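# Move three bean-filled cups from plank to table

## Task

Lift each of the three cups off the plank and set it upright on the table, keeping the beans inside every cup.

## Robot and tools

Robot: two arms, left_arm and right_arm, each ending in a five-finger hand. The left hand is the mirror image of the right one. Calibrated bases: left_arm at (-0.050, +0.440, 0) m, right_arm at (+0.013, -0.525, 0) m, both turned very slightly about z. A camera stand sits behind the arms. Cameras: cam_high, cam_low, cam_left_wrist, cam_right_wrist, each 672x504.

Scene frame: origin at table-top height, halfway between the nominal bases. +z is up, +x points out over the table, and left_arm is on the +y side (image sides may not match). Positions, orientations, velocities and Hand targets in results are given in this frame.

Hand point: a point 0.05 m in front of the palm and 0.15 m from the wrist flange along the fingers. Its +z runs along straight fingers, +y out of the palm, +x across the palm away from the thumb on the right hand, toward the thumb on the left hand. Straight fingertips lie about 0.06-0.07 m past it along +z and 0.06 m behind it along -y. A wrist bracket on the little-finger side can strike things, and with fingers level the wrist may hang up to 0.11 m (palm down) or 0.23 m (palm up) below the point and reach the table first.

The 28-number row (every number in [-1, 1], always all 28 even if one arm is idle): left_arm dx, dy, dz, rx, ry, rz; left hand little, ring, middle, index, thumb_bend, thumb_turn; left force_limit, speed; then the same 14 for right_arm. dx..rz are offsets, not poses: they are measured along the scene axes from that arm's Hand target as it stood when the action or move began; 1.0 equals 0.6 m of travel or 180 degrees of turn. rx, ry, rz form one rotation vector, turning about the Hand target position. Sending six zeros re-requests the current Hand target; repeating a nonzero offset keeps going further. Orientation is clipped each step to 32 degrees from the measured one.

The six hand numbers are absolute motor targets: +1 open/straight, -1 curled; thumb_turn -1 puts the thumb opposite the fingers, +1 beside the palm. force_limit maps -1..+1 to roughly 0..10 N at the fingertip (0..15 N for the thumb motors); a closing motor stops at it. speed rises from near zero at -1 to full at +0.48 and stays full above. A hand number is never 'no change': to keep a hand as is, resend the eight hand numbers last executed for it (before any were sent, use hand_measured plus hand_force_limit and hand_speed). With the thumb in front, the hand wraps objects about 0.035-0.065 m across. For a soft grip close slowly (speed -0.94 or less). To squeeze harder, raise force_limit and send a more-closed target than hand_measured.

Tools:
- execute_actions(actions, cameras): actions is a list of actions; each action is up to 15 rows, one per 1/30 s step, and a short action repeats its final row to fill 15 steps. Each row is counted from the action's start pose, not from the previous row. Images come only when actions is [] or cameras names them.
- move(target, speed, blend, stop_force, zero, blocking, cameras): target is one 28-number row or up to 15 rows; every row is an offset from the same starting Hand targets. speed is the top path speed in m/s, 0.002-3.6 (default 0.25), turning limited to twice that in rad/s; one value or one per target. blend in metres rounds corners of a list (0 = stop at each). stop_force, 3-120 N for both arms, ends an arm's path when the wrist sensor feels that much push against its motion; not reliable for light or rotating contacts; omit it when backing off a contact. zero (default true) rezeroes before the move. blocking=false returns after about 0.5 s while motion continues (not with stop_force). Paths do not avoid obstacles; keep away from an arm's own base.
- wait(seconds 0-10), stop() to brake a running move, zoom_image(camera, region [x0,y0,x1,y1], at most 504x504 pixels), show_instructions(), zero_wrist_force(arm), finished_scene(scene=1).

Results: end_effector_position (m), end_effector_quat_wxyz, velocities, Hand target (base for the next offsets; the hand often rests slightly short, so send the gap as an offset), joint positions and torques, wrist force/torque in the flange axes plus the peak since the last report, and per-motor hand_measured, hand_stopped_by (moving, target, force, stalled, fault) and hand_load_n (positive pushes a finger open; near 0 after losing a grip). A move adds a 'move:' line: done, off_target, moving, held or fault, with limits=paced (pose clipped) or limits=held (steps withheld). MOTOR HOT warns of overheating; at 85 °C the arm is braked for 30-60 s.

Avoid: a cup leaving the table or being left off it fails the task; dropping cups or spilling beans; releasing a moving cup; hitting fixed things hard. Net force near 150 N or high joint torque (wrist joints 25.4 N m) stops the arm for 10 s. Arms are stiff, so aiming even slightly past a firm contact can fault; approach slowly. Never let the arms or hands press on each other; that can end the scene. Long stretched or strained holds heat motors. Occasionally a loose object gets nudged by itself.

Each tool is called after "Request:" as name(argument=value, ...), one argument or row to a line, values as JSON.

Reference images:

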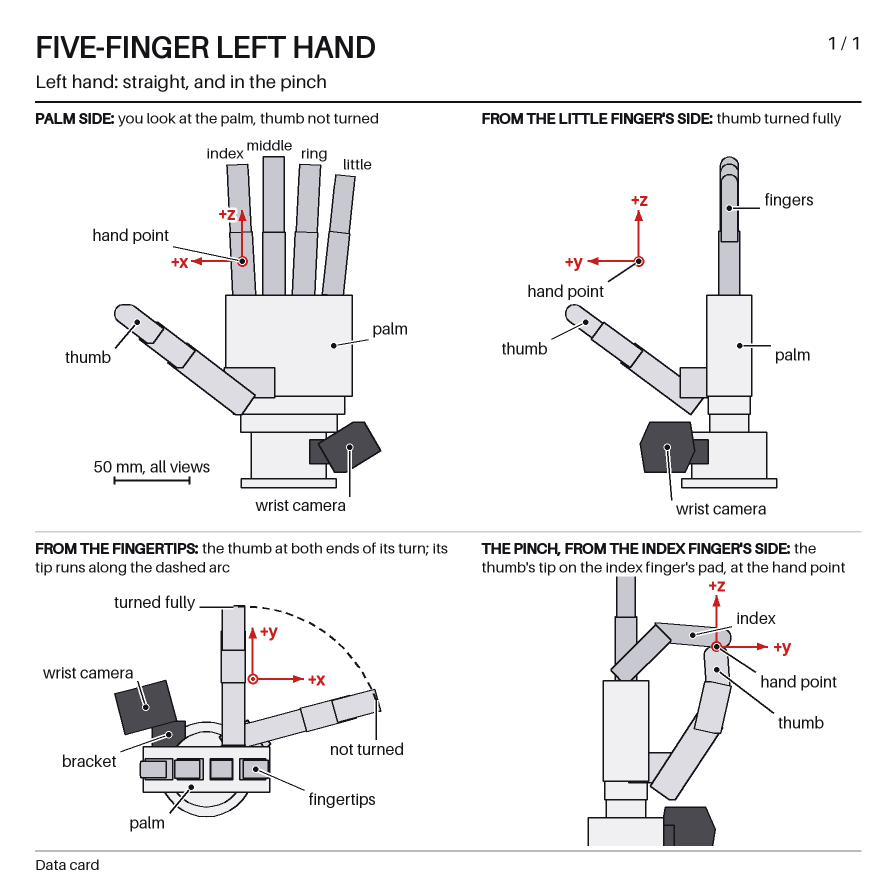

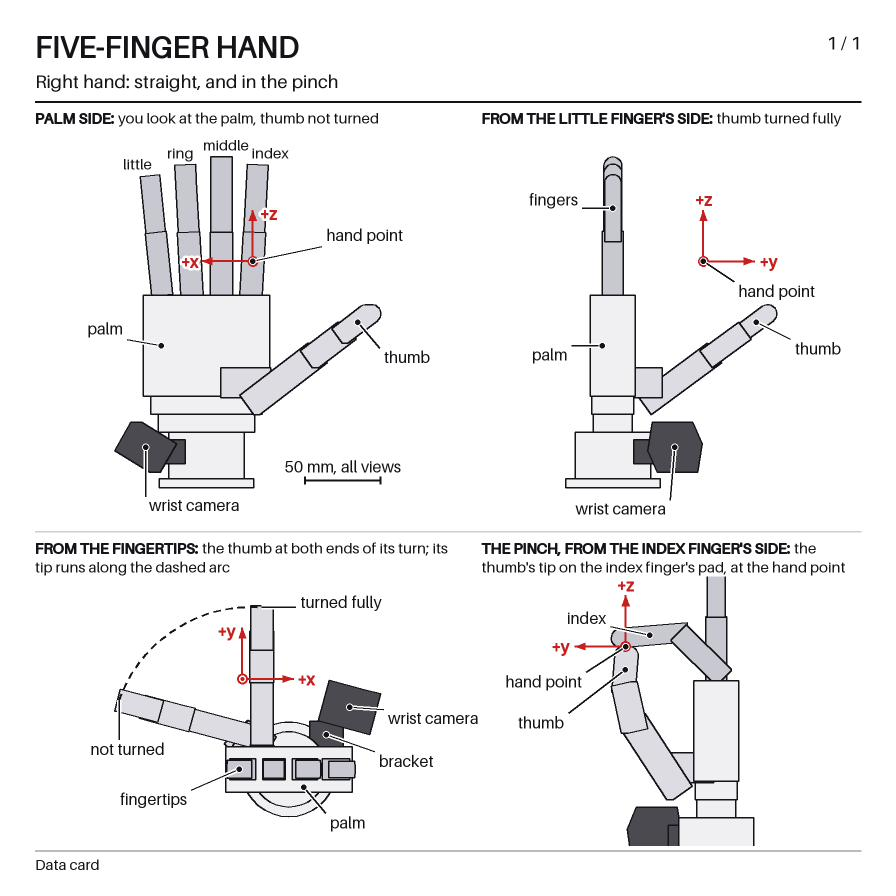

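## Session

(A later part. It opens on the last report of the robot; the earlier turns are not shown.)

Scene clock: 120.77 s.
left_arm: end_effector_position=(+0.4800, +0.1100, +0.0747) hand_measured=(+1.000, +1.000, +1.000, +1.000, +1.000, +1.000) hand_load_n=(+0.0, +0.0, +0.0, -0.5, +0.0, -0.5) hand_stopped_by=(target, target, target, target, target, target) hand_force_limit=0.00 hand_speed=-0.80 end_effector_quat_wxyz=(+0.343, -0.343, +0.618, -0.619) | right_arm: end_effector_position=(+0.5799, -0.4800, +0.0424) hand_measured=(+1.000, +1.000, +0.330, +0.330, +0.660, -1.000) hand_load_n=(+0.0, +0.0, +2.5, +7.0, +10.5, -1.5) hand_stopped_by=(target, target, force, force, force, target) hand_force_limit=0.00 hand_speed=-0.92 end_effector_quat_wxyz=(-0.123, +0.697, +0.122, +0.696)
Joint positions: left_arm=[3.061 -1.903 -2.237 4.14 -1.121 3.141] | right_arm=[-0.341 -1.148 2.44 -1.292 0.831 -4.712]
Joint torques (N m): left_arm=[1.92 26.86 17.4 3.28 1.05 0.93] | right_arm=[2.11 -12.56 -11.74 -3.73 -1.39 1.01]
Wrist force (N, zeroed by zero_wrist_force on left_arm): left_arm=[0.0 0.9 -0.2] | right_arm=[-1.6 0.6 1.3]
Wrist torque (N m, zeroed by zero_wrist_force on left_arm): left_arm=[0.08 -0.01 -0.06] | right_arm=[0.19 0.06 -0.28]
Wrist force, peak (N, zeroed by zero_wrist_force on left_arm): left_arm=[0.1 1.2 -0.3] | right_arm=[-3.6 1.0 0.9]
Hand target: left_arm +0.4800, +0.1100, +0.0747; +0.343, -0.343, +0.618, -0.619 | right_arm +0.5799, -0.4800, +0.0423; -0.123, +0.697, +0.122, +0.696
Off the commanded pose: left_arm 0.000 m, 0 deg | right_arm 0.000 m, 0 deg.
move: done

Request:
move(
  target=[0, 0, 0, 0, 0, 0, 1, 1, 1, 1, 1, 1, 0, -0.8, 0, 0, 0, 0, 0, 0, 1, 1, 1, 1, 1, -1, 0.0, -0.85],
  cameras=["cam_high", "cam_low", "cam_right_wrist"],
)

Request:
zoom_image(
  camera="cam_low",
  region=[60, 160, 300, 340],
)

Scene clock: 123.10 s.
left_arm: end_effector_position=(+0.4800, +0.1100, +0.0747) hand_measured=(+1.000, +1.000, +1.000, +1.000, +1.000, +1.000) hand_load_n=(+0.0, +0.0, +0.0, +0.0, +0.0, +0.0) hand_stopped_by=(target, target, target, target, target, target) hand_force_limit=0.00 hand_speed=-0.80 end_effector_quat_wxyz=(+0.343, -0.343, +0.618, -0.619) | right_arm: end_effector_position=(+0.5799, -0.4800, +0.0423) hand_measured=(+1.000, +1.000, +1.000, +1.000, +1.000, -1.000) hand_load_n=(+0.0, +0.0, +0.0, +0.0, +0.0, +0.5) hand_stopped_by=(target, target, target, target, target, target) hand_force_limit=0.00 hand_speed=-0.85 end_effector_quat_wxyz=(-0.123, +0.697, +0.122, +0.696)
Joint positions: left_arm=[3.061 -1.903 -2.237 4.14 -1.121 3.141] | right_arm=[-0.341 -1.148 2.441 -1.292 0.831 -4.712]
Joint torques (N m): left_arm=[2.13 31.3 20.59 3.13 1.18 1.18] | right_arm=[5.36 -15.49 4.69 -2.97 -1.36 0.75]
Wrist force (N, zeroed by zero_wrist_force on left_arm): left_arm=[-0.2 0.6 0.1] | right_arm=[-1.0 0.8 0.8]
Wrist torque (N m, zeroed by zero_wrist_force on left_arm): left_arm=[0.03 0.03 -0.07] | right_arm=[0.17 0.04 -0.25]
Wrist force, peak (N, zeroed by zero_wrist_force on left_arm): left_arm=[-0.2 1.0 -0.1] | right_arm=[-1.6 1.0 0.9]
Hand target: left_arm +0.4800, +0.1100, +0.0747; +0.343, -0.343, +0.618, -0.619 | right_arm +0.5799, -0.4800, +0.0423; -0.123, +0.697, +0.122, +0.696
Off the commanded pose: left_arm 0.000 m, 0 deg | right_arm 0.000 m, 0 deg.
move: done
Images, in order (width x height): cam_high 672x504, cam_low 672x504, cam_right_wrist 672x504.

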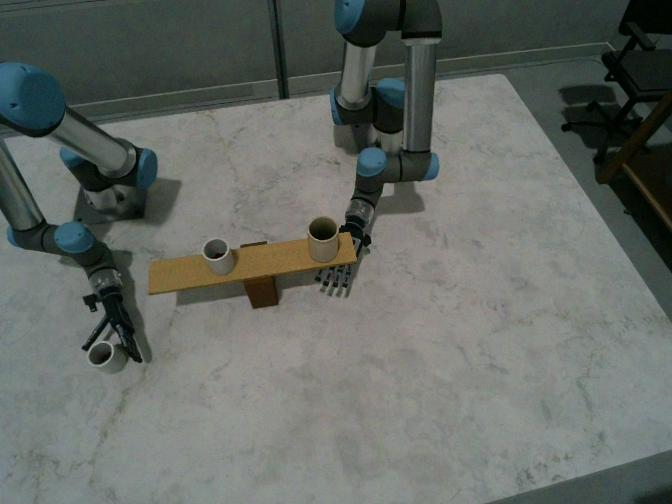

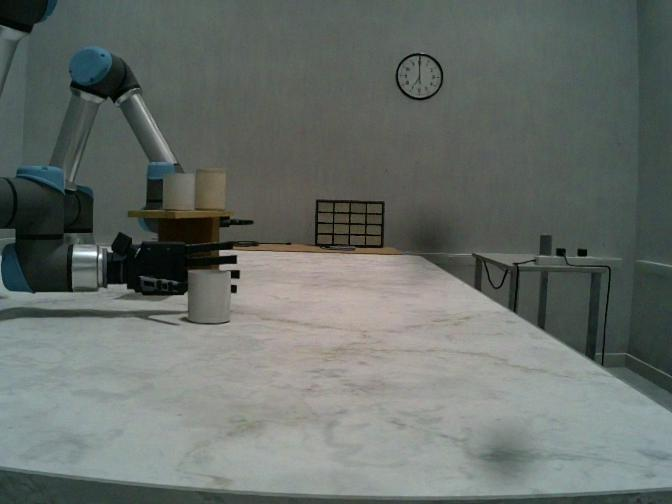

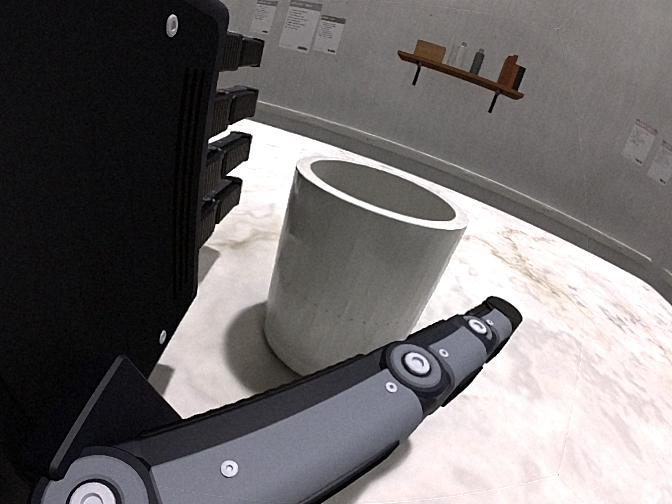

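Scaled by 2.100.

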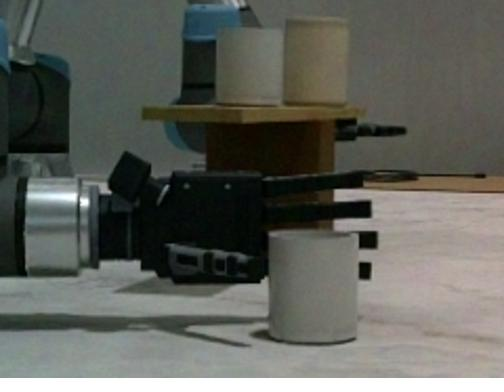

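Request:
move(
  target=[
    [0, 0, 0, 0, 0, 0, 1, 1, 1, 1, 1, 1, 0, -0.8, 0, 0, 0.396, 0, 0, 0, 1, 1, 1, 1, 1, -1, 0.0, -0.85],
    [0, 0, 0, 0, 0, 0, 1, 1, 1, 1, 1, 1, 0, -0.8, -0.2467, 0.54, 0.396, 0, 0, 0, 1, 1, 1, 1, 1, -1, 0.0, -0.85],
    [0, 0, 0, 0, 0, 0, 1, 1, 1, 1, 1, 1, 0, -0.8, -0.2467, 0.54, 0.371, 0, 0, 0, 1, 1, 1, 1, 1, -1, 0.0, -0.85],
  ],
  speed=[0.2, 0.25, 0.1],
  blend=[0.05, 0.01, 0],
  cameras=["cam_high", "cam_low", "cam_right_wrist"],
)

Request:
zoom_image(
  camera="cam_low",
  region=[100, 90, 260, 250],
)

Request:
zoom_image(
  camera="cam_high",
  region=[120, 160, 320, 310],
)

Request:
zoom_image(
  camera="cam_right_wrist",
  region=[120, 180, 520, 440],
)

Scene clock: 128.70 s.
left_arm: end_effector_position=(+0.4800, +0.1100, +0.0747) hand_measured=(+1.000, +1.000, +1.000, +1.000, +1.000, +1.000) hand_load_n=(+0.0, +0.0, +0.0, +0.0, +0.0, +0.0) hand_stopped_by=(target, target, target, target, target, target) hand_force_limit=0.00 hand_speed=-0.80 end_effector_quat_wxyz=(+0.343, -0.343, +0.618, -0.619) | right_arm: end_effector_position=(+0.4319, -0.1560, +0.2650) hand_measured=(+1.000, +1.000, +1.000, +1.000, +1.000, -1.000) hand_load_n=(+0.0, +0.0, +0.0, +0.0, +0.0, +0.0) hand_stopped_by=(target, target, target, target, target, target) hand_force_limit=0.00 hand_speed=-0.85 end_effector_quat_wxyz=(-0.123, +0.697, +0.122, +0.696)
Joint positions: left_arm=[3.061 -1.903 -2.237 4.14 -1.121 3.141] | right_arm=[0.81 -1.546 2.057 -0.511 1.983 -4.712]
Joint torques (N m): left_arm=[1.19 32.92 20.88 3.01 0.87 1.1] | right_arm=[7.56 -8.11 -30.7 -3.81 2.86 -1.64]
Wrist force (N, zeroed by zero_wrist_force on left_arm): left_arm=[-0.1 0.7 0.1] | right_arm=[-1.3 1.0 0.6]
Wrist torque (N m, zeroed by zero_wrist_force on left_arm): left_arm=[0.04 0.03 -0.05] | right_arm=[0.23 0.10 -0.14]
Wrist force, peak (N, zeroed by zero_wrist_force on left_arm): left_arm=[0.1 1.2 -0.2] | right_arm=[-2.3 0.8 0.8]
Hand target: left_arm +0.4800, +0.1100, +0.0747; +0.343, -0.343, +0.618, -0.619 | right_arm +0.4319, -0.1560, +0.2649; -0.123, +0.697, +0.122, +0.696
Off the commanded pose: left_arm 0.000 m, 0 deg | right_arm 0.000 m, 0 deg.
move: done; blend cut to 0.0075 m at target 2
Images, in order (width x height): cam_high 672x504, cam_low 672x504, cam_right_wrist 672x504.

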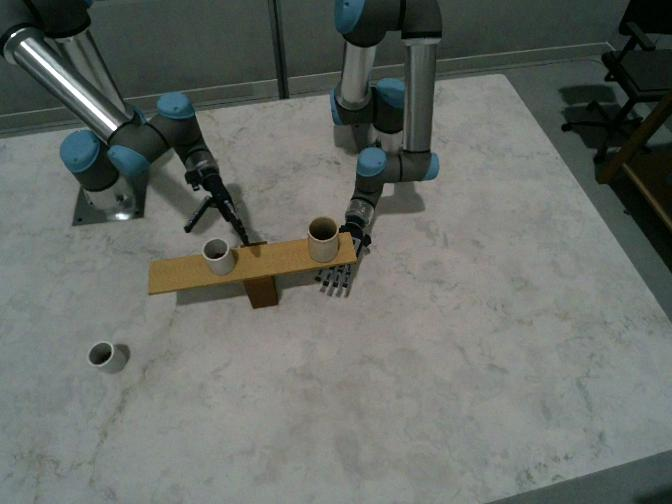

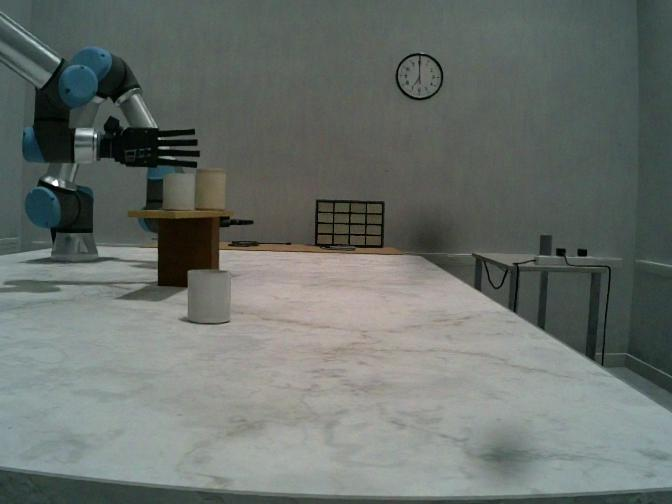

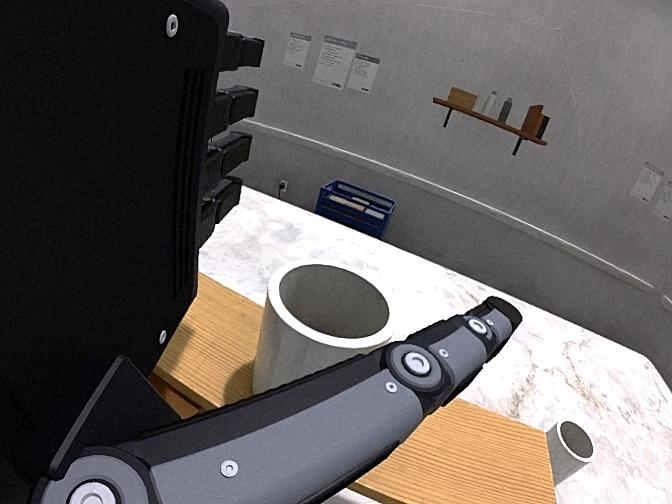

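Scaled by 3.150.

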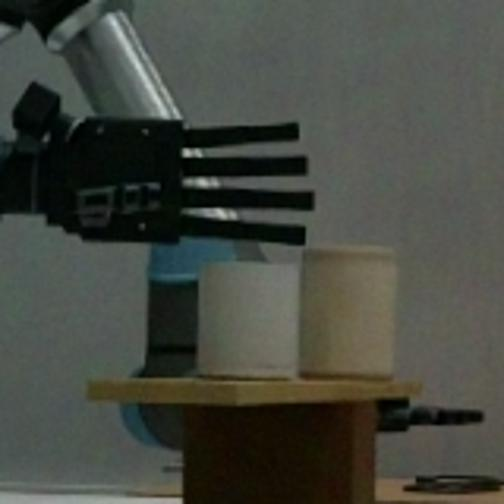

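Scaled by 2.520.

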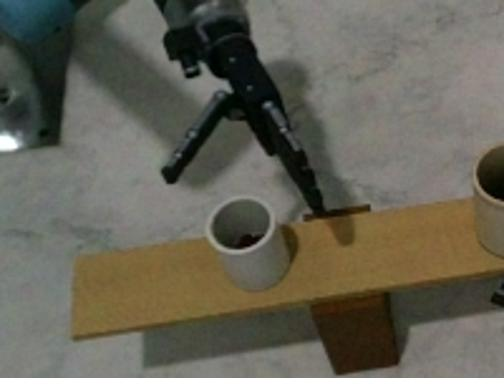

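Scaled by 1.260 from the camera's 672x504 image, which has a finer 960x720 frame.

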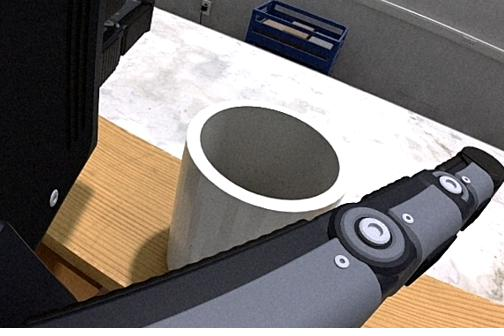

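Request:
move(
  target=[
    [0, 0, 0, 0, 0, 0, 1, 1, 1, 1, 1, 1, 0, -0.8, -0.0025, 0.0067, -0.01, 0, 0, 0, 1, 1, 1, 1, 1, -1, 0.0, -0.85],
    [0, 0, 0, 0, 0, 0, 1, 1, 1, 1, 1, 1, 0, -0.8, -0.0025, 0.0067, -0.1, 0, 0, 0, 1, 1, 1, 1, 1, -1, 0.0, -0.85],
  ],
  speed=[0.05, 0.06],
  stop_force=3,
  cameras=["cam_high", "cam_low", "cam_right_wrist"],
)

Request:
zoom_image(
  camera="cam_low",
  region=[100, 90, 260, 250],
)

Scene clock: 132.40 s.
left_arm: end_effector_position=(+0.4800, +0.1100, +0.0747) hand_measured=(+1.000, +1.000, +1.000, +1.000, +1.000, +1.000) hand_load_n=(+0.0, +0.0, +0.0, +0.0, +0.0, +0.0) hand_stopped_by=(target, target, target, target, target, target) hand_force_limit=0.00 hand_speed=-0.80 end_effector_quat_wxyz=(+0.343, -0.343, +0.618, -0.619) | right_arm: end_effector_position=(+0.4304, -0.1520, +0.2049) hand_measured=(+1.000, +1.000, +1.000, +1.000, +1.000, -1.000) hand_load_n=(+0.0, +0.0, +0.0, +0.0, +0.0, +0.0) hand_stopped_by=(target, target, target, target, target, target) hand_force_limit=0.00 hand_speed=-0.85 end_effector_quat_wxyz=(-0.123, +0.697, +0.122, +0.696)
Joint positions: left_arm=[3.061 -1.903 -2.237 4.14 -1.121 3.141] | right_arm=[0.821 -1.447 2.134 -0.686 1.994 -4.712]
Joint torques (N m): left_arm=[1.68 34.21 20.69 2.92 0.9 1.13] | right_arm=[4.44 -9.94 -5.45 -3.83 1.16 -1.55]
Wrist force (N, zeroed by zero_wrist_force on left_arm): left_arm=[-0.2 0.6 -0.5] | right_arm=[-1.5 1.0 0.7]
Wrist torque (N m, zeroed by zero_wrist_force on left_arm): left_arm=[0.05 0.01 -0.05] | right_arm=[0.22 0.13 -0.15]
Wrist force, peak (N, zeroed by zero_wrist_force on left_arm): left_arm=[-0.4 1.0 -0.5] | right_arm=[-1.7 1.2 0.7]
Hand target: left_arm +0.4800, +0.1100, +0.0747; +0.343, -0.343, +0.618, -0.619 | right_arm +0.4304, -0.1520, +0.2049; -0.123, +0.697, +0.122, +0.696
Off the commanded pose: left_arm 0.000 m, 0 deg | right_arm 0.000 m, 0 deg.
move: done
Images, in order (width x height): cam_high 672x504, cam_low 672x504, cam_right_wrist 672x504.

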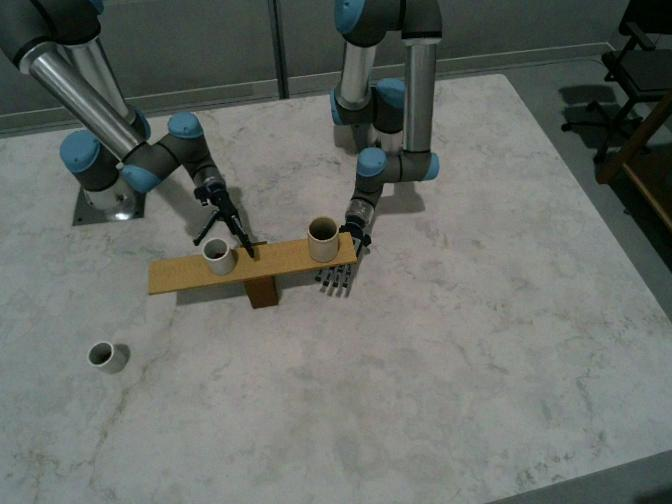

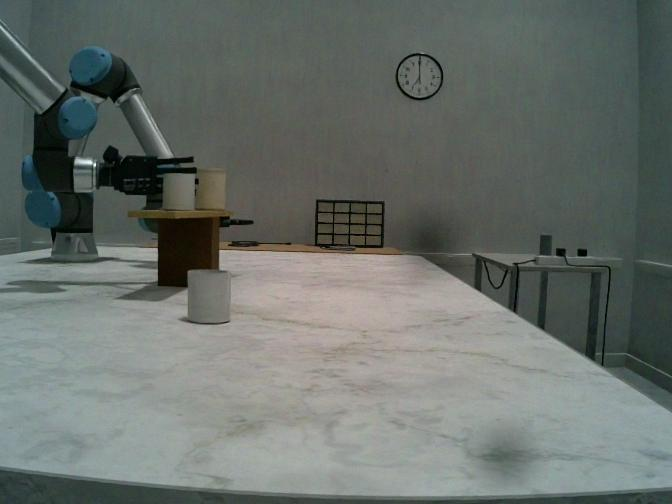

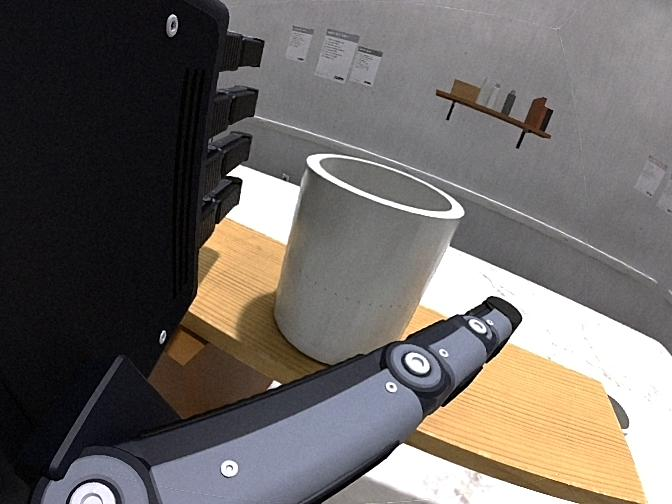

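Scaled by 3.150.

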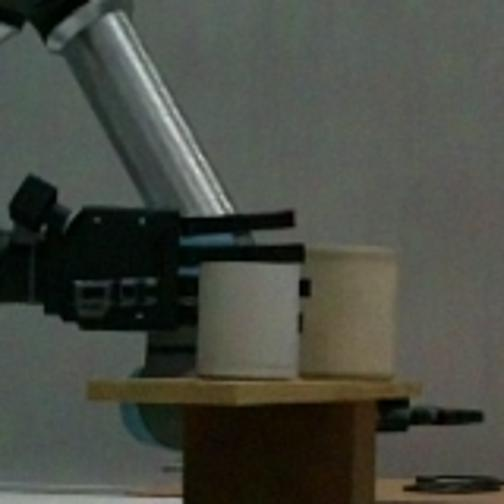

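Request:
move(
  target=[0, 0, 0, 0, 0, 0, 1, 1, 1, 1, 1, 1, 0, -0.8, 0, 0, 0, 0, 0, 0, 1, 1, 0.2, 0.1, 0.3, -1, -0.85, -0.92],
)

Request:
move(
  target=[0, 0, 0, 0, 0, 0, 1, 1, 1, 1, 1, 1, 0, -0.8, 0, 0, 0, 0, 0, 0, 1, 1, 0.0, 0.0, 0.4, -1, 0.0, -0.92],
  cameras=["cam_right_wrist", "cam_high", "cam_low"],
)

Scene clock: 136.20 s.
left_arm: end_effector_position=(+0.4800, +0.1100, +0.0747) hand_measured=(+1.000, +1.000, +1.000, +1.000, +1.000, +1.000) hand_load_n=(+0.0, +0.0, +0.0, +0.0, +0.0, +0.0) hand_stopped_by=(target, target, target, target, target, target) hand_force_limit=0.00 hand_speed=-0.80 end_effector_quat_wxyz=(+0.343, -0.343, +0.618, -0.619) | right_arm: end_effector_position=(+0.4304, -0.1520, +0.2049) hand_measured=(+1.000, +1.000, +0.328, +0.320, +0.654, -1.000) hand_load_n=(+0.0, +0.5, +1.0, +0.5, +2.5, +0.5) hand_stopped_by=(target, target, force, force, force, target) hand_force_limit=-0.85 hand_speed=-0.92 end_effector_quat_wxyz=(-0.123, +0.697, +0.122, +0.696)
Joint positions: left_arm=[3.061 -1.903 -2.237 4.14 -1.121 3.141] | right_arm=[0.821 -1.447 2.134 -0.686 1.994 -4.712]
Joint torques (N m): left_arm=[0.26 34.18 22 3.04 1.08 1.26] | right_arm=[-1.84 -10.32 -5.5 -3.62 -1.62 -1.61]
Wrist force (N, zeroed by zero_wrist_force on left_arm): left_arm=[0.1 0.2 -0.2] | right_arm=[-1.1 1.0 0.5]
Wrist torque (N m, zeroed by zero_wrist_force on left_arm): left_arm=[0.01 -0.02 -0.02] | right_arm=[0.25 0.09 -0.13]
Wrist force, peak (N, zeroed by zero_wrist_force on left_arm): left_arm=[-0.3 1.0 -0.3] | right_arm=[-1.7 1.0 0.9]
Hand target: left_arm +0.4800, +0.1100, +0.0747; +0.343, -0.343, +0.618, -0.619 | right_arm +0.4304, -0.1520, +0.2049; -0.123, +0.697, +0.122, +0.696
Off the commanded pose: left_arm 0.000 m, 0 deg | right_arm 0.000 m, 0 deg.
move: done

Scene clock: 136.70 s.
left_arm: end_effector_position=(+0.4800, +0.1100, +0.0747) hand_measured=(+1.000, +1.000, +1.000, +1.000, +1.000, +1.000) hand_load_n=(+0.0, +0.0, +0.0, +0.0, +0.0, +0.0) hand_stopped_by=(target, target, target, target, target, target) hand_force_limit=0.00 hand_speed=-0.80 end_effector_quat_wxyz=(+0.343, -0.343, +0.618, -0.619) | right_arm: end_effector_position=(+0.4304, -0.1520, +0.2049) hand_measured=(+1.000, +1.000, +0.314, +0.300, +0.652, -1.000) hand_load_n=(-0.5, +0.0, +3.0, +6.5, +11.0, +0.5) hand_stopped_by=(target, target, force, force, force, target) hand_force_limit=0.00 hand_speed=-0.92 end_effector_quat_wxyz=(-0.123, +0.697, +0.122, +0.696)
Joint positions: left_arm=[3.061 -1.903 -2.237 4.14 -1.121 3.141] | right_arm=[0.821 -1.447 2.134 -0.686 1.994 -4.712]
Joint torques (N m): left_arm=[1.07 33.71 20.86 3.14 0.93 1.39] | right_arm=[-2.79 -10.7 -5.91 -3.68 -1.08 -1.48]
Wrist force (N, zeroed by zero_wrist_force on left_arm): left_arm=[-0.1 0.8 -0.3] | right_arm=[-1.8 0.8 0.8]
Wrist torque (N m, zeroed by zero_wrist_force on left_arm): left_arm=[0.06 -0.01 -0.07] | right_arm=[0.18 0.17 -0.13]
Wrist force, peak (N, zeroed by zero_wrist_force on left_arm): left_arm=[0.1 1.1 -0.6] | right_arm=[-2.0 1.1 0.6]
Hand target: left_arm +0.4800, +0.1100, +0.0747; +0.343, -0.343, +0.618, -0.619 | right_arm +0.4304, -0.1520, +0.2049; -0.123, +0.697, +0.122, +0.696
Off the commanded pose: left_arm 0.000 m, 0 deg | right_arm 0.000 m, 0 deg.
move: done
Images, in order (width x height): cam_high 672x504, cam_low 672x504, cam_right_wrist 672x504.

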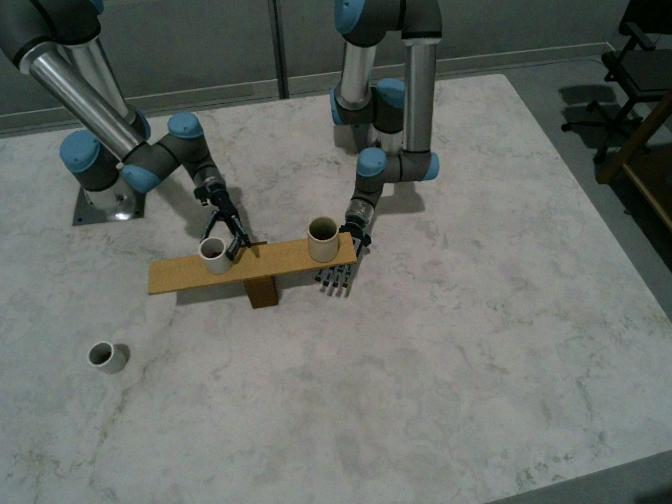

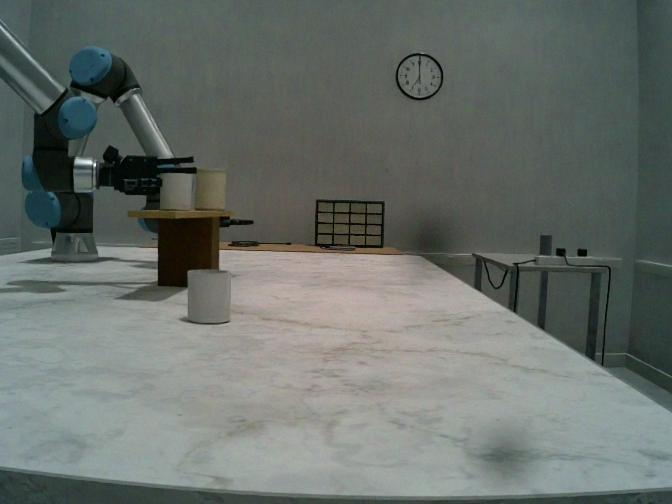

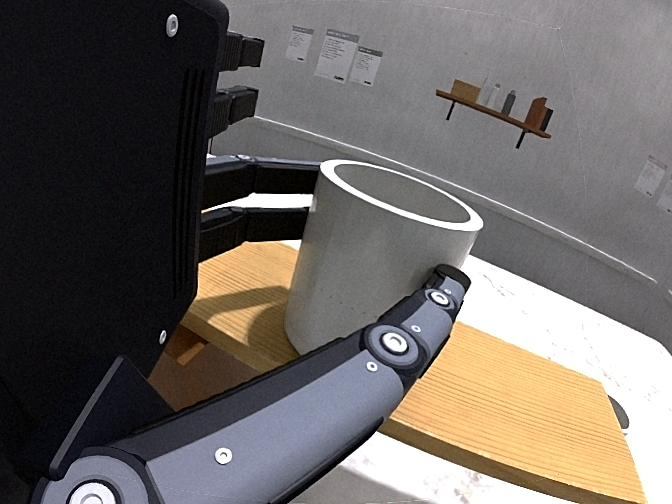

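Request:
move(
  target=[
    [0, 0, 0, 0, 0, 0, 1, 1, 1, 1, 1, 1, 0, -0.8, 0, 0, 0.1085, 0, 0, 0, 1, 1, 0.0, 0.0, 0.4, -1, 0.0, -0.92],
    [0, 0, 0, 0, 0, 0, 1, 1, 1, 1, 1, 1, 0, -0.8, 0.416, -0.3467, 0.1085, 0, 0, 0, 1, 1, 0.0, 0.0, 0.4, -1, 0.0, -0.92],
    [0, 0, 0, 0, 0, 0, 1, 1, 1, 1, 1, 1, 0, -0.8, 0.416, -0.3467, -0.2165, 0, 0, 0, 1, 1, 0.0, 0.0, 0.4, -1, 0.0, -0.92],
  ],
  speed=[0.07, 0.2, 0.2],
  blend=[0.02, 0.04, 0],
  cameras=["all"],
)

Request:
zoom_image(
  camera="cam_low",
  region=[60, 120, 340, 330],
)

Request:
zoom_image(
  camera="cam_high",
  region=[60, 180, 380, 420],
)

Scene clock: 141.93 s.
left_arm: end_effector_position=(+0.4800, +0.1100, +0.0747) hand_measured=(+1.000, +1.000, +1.000, +1.000, +1.000, +1.000) hand_load_n=(+0.0, +0.0, +0.0, +0.0, +0.0, +0.0) hand_stopped_by=(target, target, target, target, target, target) hand_force_limit=0.00 hand_speed=-0.80 end_effector_quat_wxyz=(+0.343, -0.343, +0.618, -0.619) | right_arm: end_effector_position=(+0.6799, -0.3600, +0.0751) hand_measured=(+1.000, +1.000, +0.314, +0.300, +0.652, -1.000) hand_load_n=(+0.0, +0.0, +3.0, +7.0, +10.5, +1.0) hand_stopped_by=(target, target, force, force, force, target) hand_force_limit=0.00 hand_speed=-0.92 end_effector_quat_wxyz=(-0.123, +0.697, +0.122, +0.696)
Joint positions: left_arm=[3.061 -1.903 -2.237 4.14 -1.121 3.141] | right_arm=[0.055 -1.076 2.08 -1.003 1.228 -4.712]
Joint torques (N m): left_arm=[0.93 33.63 21.51 3.03 1.24 1.47] | right_arm=[7.77 -20.7 -23.71 -4.3 2.44 1.3]
Wrist force (N, zeroed by zero_wrist_force on left_arm): left_arm=[-0.1 0.2 -0.4] | right_arm=[-0.2 3.3 0.1]
Wrist torque (N m, zeroed by zero_wrist_force on left_arm): left_arm=[0.06 0.01 -0.02] | right_arm=[0.64 -0.41 0.03]
Wrist force, peak (N, zeroed by zero_wrist_force on left_arm): left_arm=[0.1 2.6 -0.4] | right_arm=[-3.9 1.2 0.7]
Hand target: left_arm +0.4800, +0.1100, +0.0747; +0.343, -0.343, +0.618, -0.619 | right_arm +0.6800, -0.3600, +0.0750; -0.123, +0.697, +0.122, +0.696
Off the commanded pose: left_arm 0.000 m, 0 deg | right_arm 0.000 m, 0 deg.
move: done

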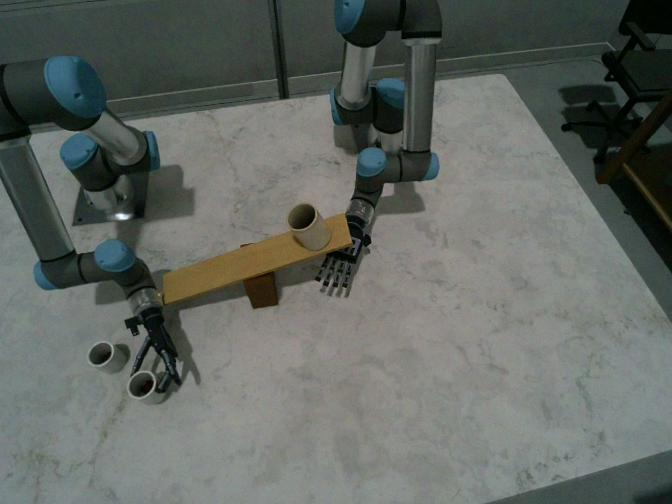

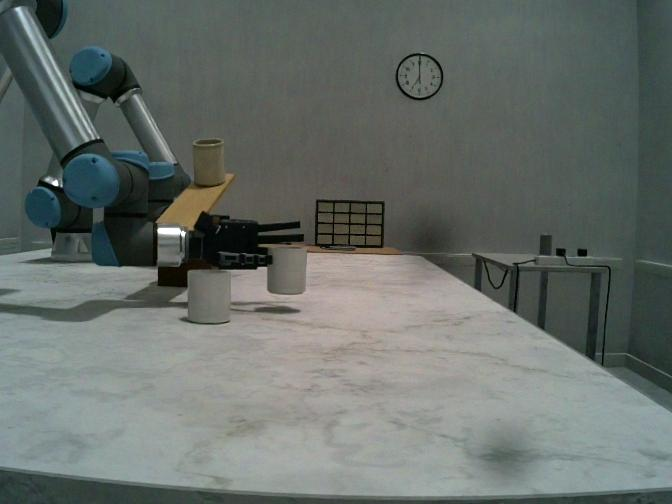

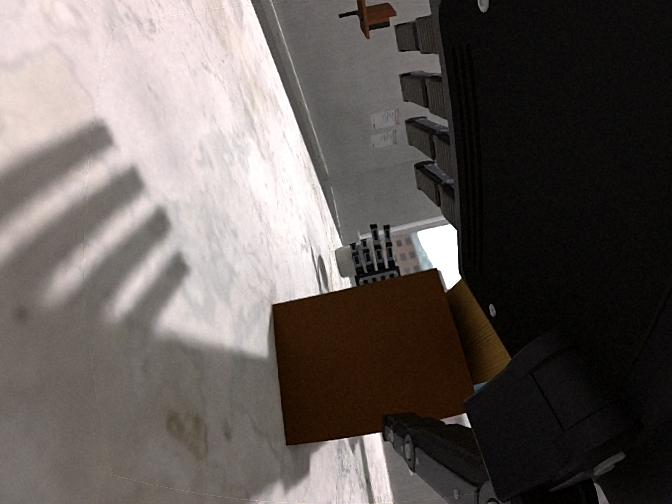

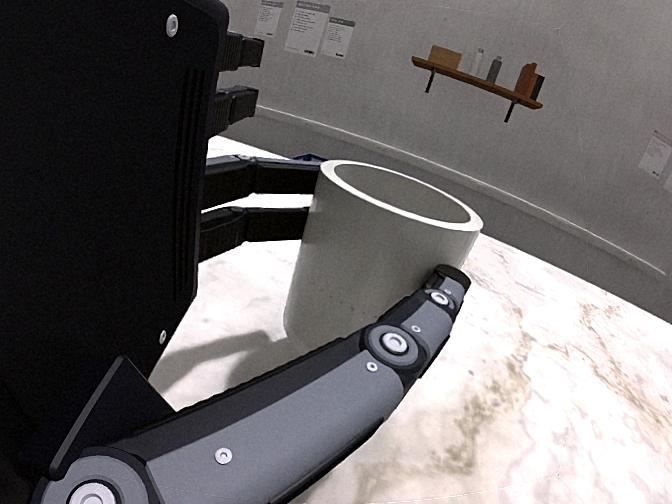

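Scaled by 1.800.

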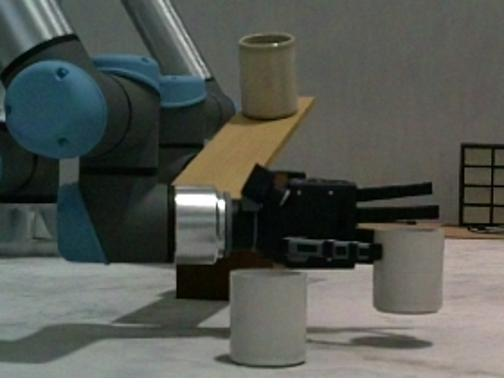

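Scaled by 1.575.

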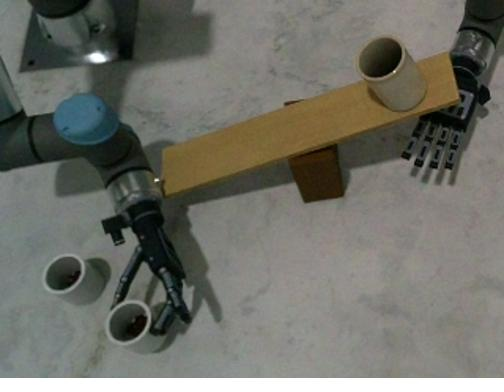

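Request:
zoom_image(
  camera="cam_high",
  region=[110, 220, 230, 340],
)

Request:
zoom_image(
  camera="cam_low",
  region=[140, 120, 260, 240],
)

Request:
zoom_image(
  camera="cam_high",
  region=[260, 180, 400, 310],
)

Scaled by 4.200.

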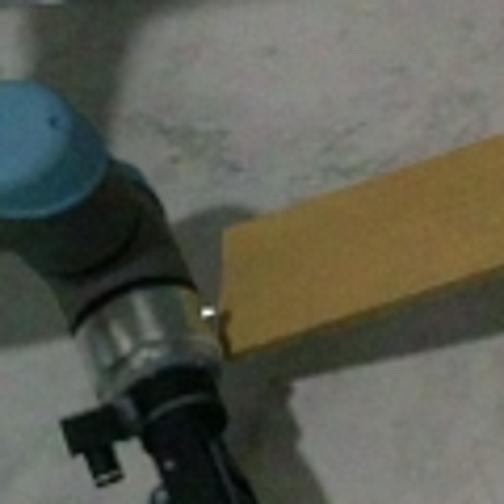

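Scaled by 4.200.

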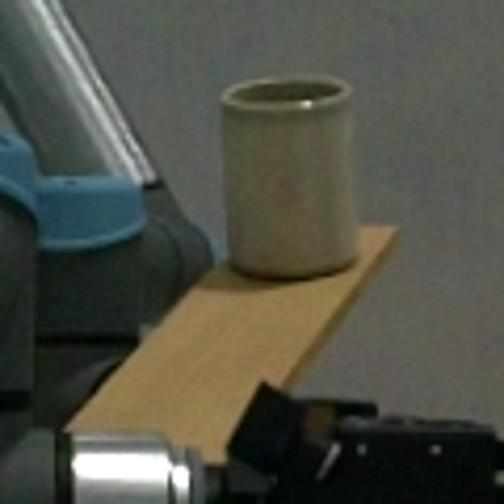

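Scaled by 3.600.

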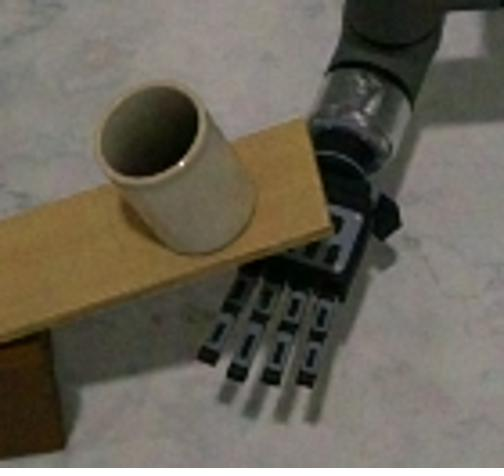

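Request:
move(
  target=[0, 0, 0.1, 0, 0, 0, 1, 1, 1, 1, 1, 1, 0, -0.8, 0, 0, 0, 0, 0, 0, 1, 1, 0.0, 0.0, 0.4, -1, 0.0, -0.92],
  speed=0.06,
  stop_force=3,
  cameras=["cam_high", "cam_low", "cam_left_wrist"],
)

Request:
zoom_image(
  camera="cam_low",
  region=[140, 120, 300, 260],
)

Request:
zoom_image(
  camera="cam_high",
  region=[110, 180, 390, 340],
)

Scene clock: 148.80 s.
left_arm: end_effector_position=(+0.4800, +0.1100, +0.1347) hand_measured=(+1.000, +1.000, +1.000, +1.000, +1.000, +1.000) hand_load_n=(+0.0, +0.0, +0.0, +0.0, +0.0, -0.5) hand_stopped_by=(target, target, target, target, target, target) hand_force_limit=0.00 hand_speed=-0.80 end_effector_quat_wxyz=(+0.343, -0.343, +0.618, -0.619) | right_arm: end_effector_position=(+0.6800, -0.3600, +0.0750) hand_measured=(+1.000, +1.000, +0.314, +0.300, +0.652, -1.000) hand_load_n=(+0.0, +0.0, +3.0, +6.5, +11.0, +0.5) hand_stopped_by=(target, target, force, force, force, target) hand_force_limit=0.00 hand_speed=-0.92 end_effector_quat_wxyz=(-0.123, +0.697, +0.122, +0.696)
Joint positions: left_arm=[3.061 -1.764 -2.191 3.955 -1.121 3.141] | right_arm=[0.055 -1.076 2.08 -1.004 1.228 -4.712]
Joint torques (N m): left_arm=[6.6 31.64 26.57 -0.49 1.36 2.84] | right_arm=[7.5 -21.75 -22.66 -4.2 2.42 1.39]
Wrist force (N, zeroed by zero_wrist_force on left_arm): left_arm=[-0.2 -0.1 -0.1] | right_arm=[-0.3 3.2 0.1]
Wrist torque (N m, zeroed by zero_wrist_force on left_arm): left_arm=[-0.01 0.01 -0.03] | right_arm=[0.61 -0.43 0.03]
Wrist force, peak (N, zeroed by zero_wrist_force on left_arm): left_arm=[-0.1 0.7 -0.4] | right_arm=[-0.5 3.7 0.2]
Hand target: left_arm +0.4800, +0.1100, +0.1347; +0.343, -0.343, +0.618, -0.619 | right_arm +0.6800, -0.3600, +0.0750; -0.123, +0.697, +0.122, +0.696
Off the commanded pose: left_arm 0.000 m, 0 deg | right_arm 0.000 m, 0 deg.
move: done
Images, in order (width x height): cam_high 672x504, cam_low 672x504, cam_left_wrist 672x504.

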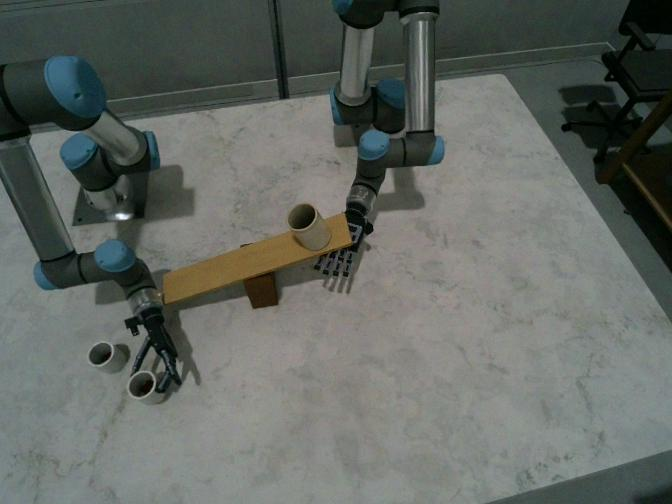

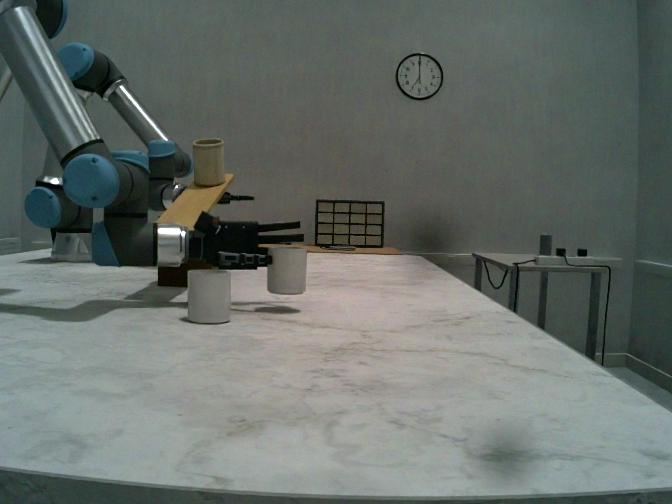

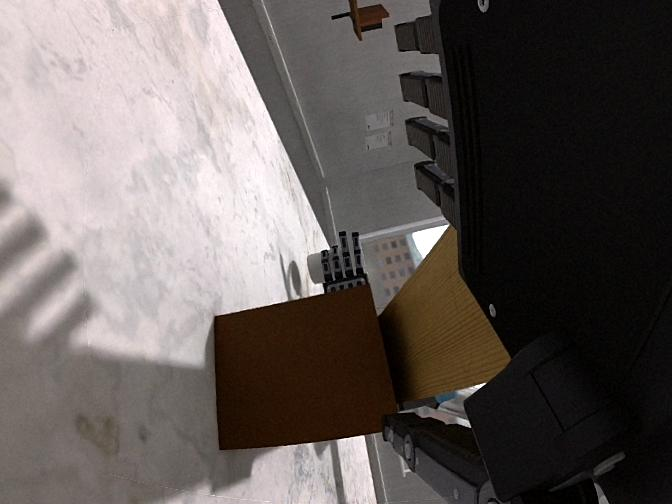

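Scaled by 3.150.

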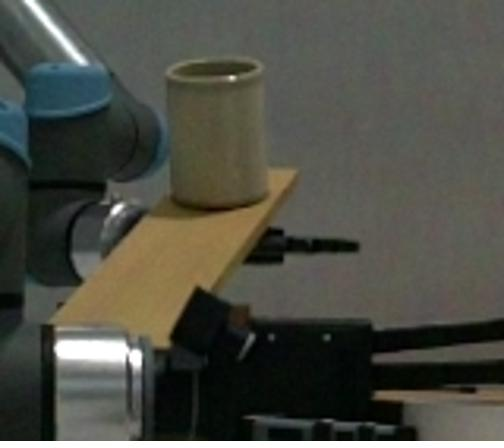

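Scaled by 1.800.

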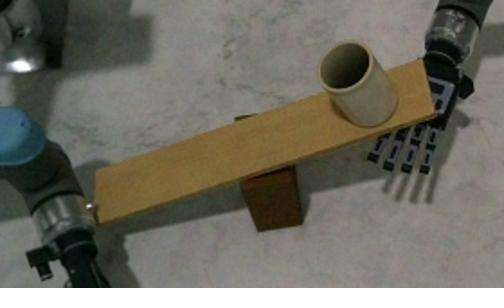

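Request:
move(
  target=[0, 0, 0.0117, 0, 0, 0, 1, 1, 1, 1, 1, 1, 0, -0.8, 0, 0, 0, 0, 0, 0, 1, 1, 0.0, 0.0, 0.4, -1, 0.0, -0.92],
  speed=0.03,
  stop_force=3,
  cameras=["cam_low"],
)

Request:
zoom_image(
  camera="cam_low",
  region=[140, 120, 300, 260],
)

Scene clock: 151.37 s.
left_arm: end_effector_position=(+0.4800, +0.1100, +0.1417) hand_measured=(+1.000, +1.000, +1.000, +1.000, +1.000, +1.000) hand_load_n=(+0.0, +0.0, -0.5, +0.0, +0.0, -0.5) hand_stopped_by=(target, target, target, target, target, target) hand_force_limit=0.00 hand_speed=-0.80 end_effector_quat_wxyz=(+0.343, -0.343, +0.618, -0.619) | right_arm: end_effector_position=(+0.6800, -0.3600, +0.0750) hand_measured=(+1.000, +1.000, +0.314, +0.300, +0.652, -1.000) hand_load_n=(+0.0, +0.0, +3.0, +7.0, +11.0, +0.5) hand_stopped_by=(target, target, force, force, force, target) hand_force_limit=0.00 hand_speed=-0.92 end_effector_quat_wxyz=(-0.123, +0.697, +0.122, +0.696)
Joint positions: left_arm=[3.061 -1.75 -2.184 3.934 -1.121 3.141] | right_arm=[0.055 -1.076 2.08 -1.004 1.228 -4.712]
Joint torques (N m): left_arm=[5.53 31.97 26.28 -0.65 1.33 1.48] | right_arm=[7.36 -21.49 -21.76 -4.2 2.38 1.27]
Wrist force (N, zeroed by zero_wrist_force on left_arm): left_arm=[-0.2 0.0 -0.2] | right_arm=[0.0 3.1 0.2]
Wrist torque (N m, zeroed by zero_wrist_force on left_arm): left_arm=[0.01 0.01 -0.03] | right_arm=[0.61 -0.46 0.05]
Wrist force, peak (N, zeroed by zero_wrist_force on left_arm): left_arm=[-0.5 -0.1 0.3] | right_arm=[-0.4 3.5 0.3]
Hand target: left_arm +0.4800, +0.1100, +0.1417; +0.343, -0.343, +0.618, -0.619 | right_arm +0.6800, -0.3600, +0.0750; -0.123, +0.697, +0.122, +0.696
Off the commanded pose: left_arm 0.000 m, 0 deg | right_arm 0.000 m, 0 deg.
move: done
Images, in order (width x height): cam_low 672x504.

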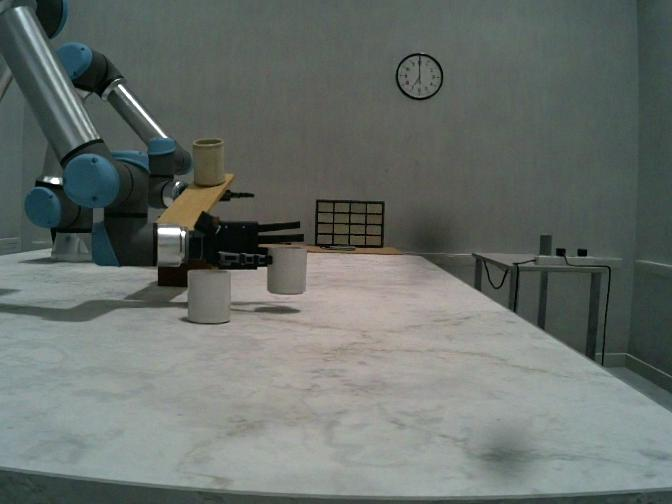

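Scaled by 3.150.

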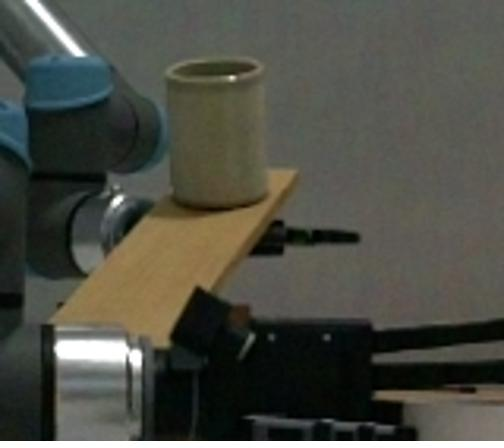

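Request:
move(
  target=[0, 0, -0.05, 0, 0, 0, 1, 1, 1, 1, 1, 1, 0, -0.8, 0, 0, 0.0625, 0, 0, 0, 1, 1, 0.0, 0.0, 0.4, -1, 0.0, -0.92],
  speed=0.025,
  cameras=["cam_low", "cam_high"],
)

Request:
zoom_image(
  camera="cam_low",
  region=[140, 120, 300, 260],
)

Request:
zoom_image(
  camera="cam_high",
  region=[110, 180, 390, 340],
)

Scene clock: 153.67 s.
left_arm: end_effector_position=(+0.4800, +0.1100, +0.1118) hand_measured=(+1.000, +1.000, +1.000, +1.000, +1.000, +1.000) hand_load_n=(+0.0, +0.0, +0.0, +0.0, +0.0, -0.5) hand_stopped_by=(target, target, target, target, target, target) hand_force_limit=0.00 hand_speed=-0.80 end_effector_quat_wxyz=(+0.343, -0.343, +0.618, -0.619) | right_arm: end_effector_position=(+0.6800, -0.3600, +0.1124) hand_measured=(+1.000, +1.000, +0.314, +0.300, +0.652, -1.000) hand_load_n=(+0.0, +0.0, +3.0, +6.5, +10.5, +0.5) hand_stopped_by=(target, target, force, force, force, target) hand_force_limit=0.00 hand_speed=-0.92 end_effector_quat_wxyz=(-0.123, +0.697, +0.122, +0.696)
Joint positions: left_arm=[3.061 -1.814 -2.211 4.026 -1.121 3.141] | right_arm=[0.056 -1.158 2.064 -0.906 1.228 -4.712]
Joint torques (N m): left_arm=[4.59 14.28 5.64 3.35 1.07 1.46] | right_arm=[7.31 -45.03 -26.36 1.19 -2.71 0.68]
Wrist force (N, zeroed by zero_wrist_force on left_arm): left_arm=[-0.4 -0.1 -0.3] | right_arm=[0.2 6.5 -0.5]
Wrist torque (N m, zeroed by zero_wrist_force on left_arm): left_arm=[-0.01 0.05 -0.04] | right_arm=[1.21 -0.51 0.13]
Wrist force, peak (N, zeroed by zero_wrist_force on left_arm): left_arm=[-0.4 0.0 -0.5] | right_arm=[-2.1 9.9 -1.3]
Hand target: left_arm +0.4800, +0.1100, +0.1117; +0.343, -0.343, +0.618, -0.619 | right_arm +0.6800, -0.3600, +0.1125; -0.123, +0.697, +0.122, +0.696
Off the commanded pose: left_arm 0.000 m, 0 deg | right_arm 0.000 m, 0 deg.
move: done
Images, in order (width x height): cam_high 672x504, cam_low 672x504.

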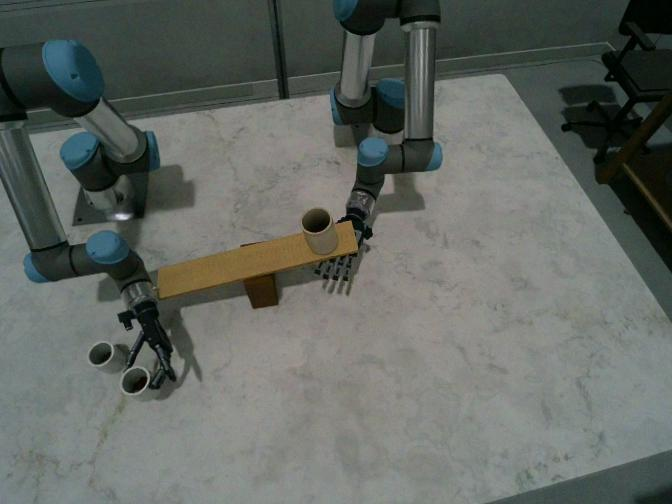

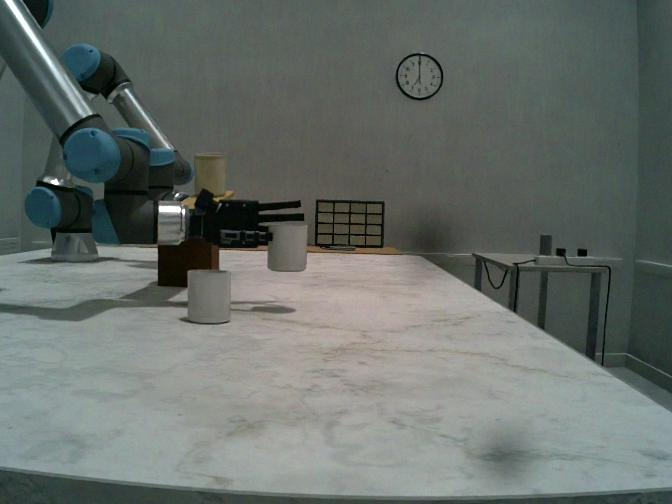

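Scaled by 3.150.

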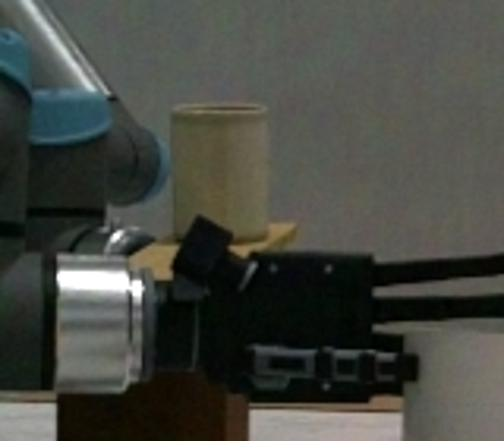

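Scaled by 1.800.

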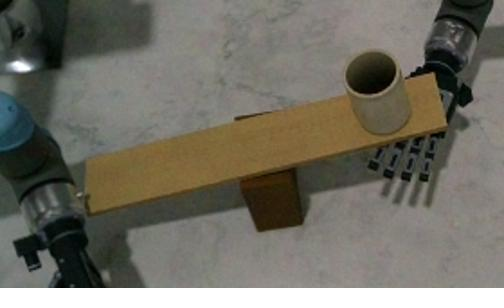

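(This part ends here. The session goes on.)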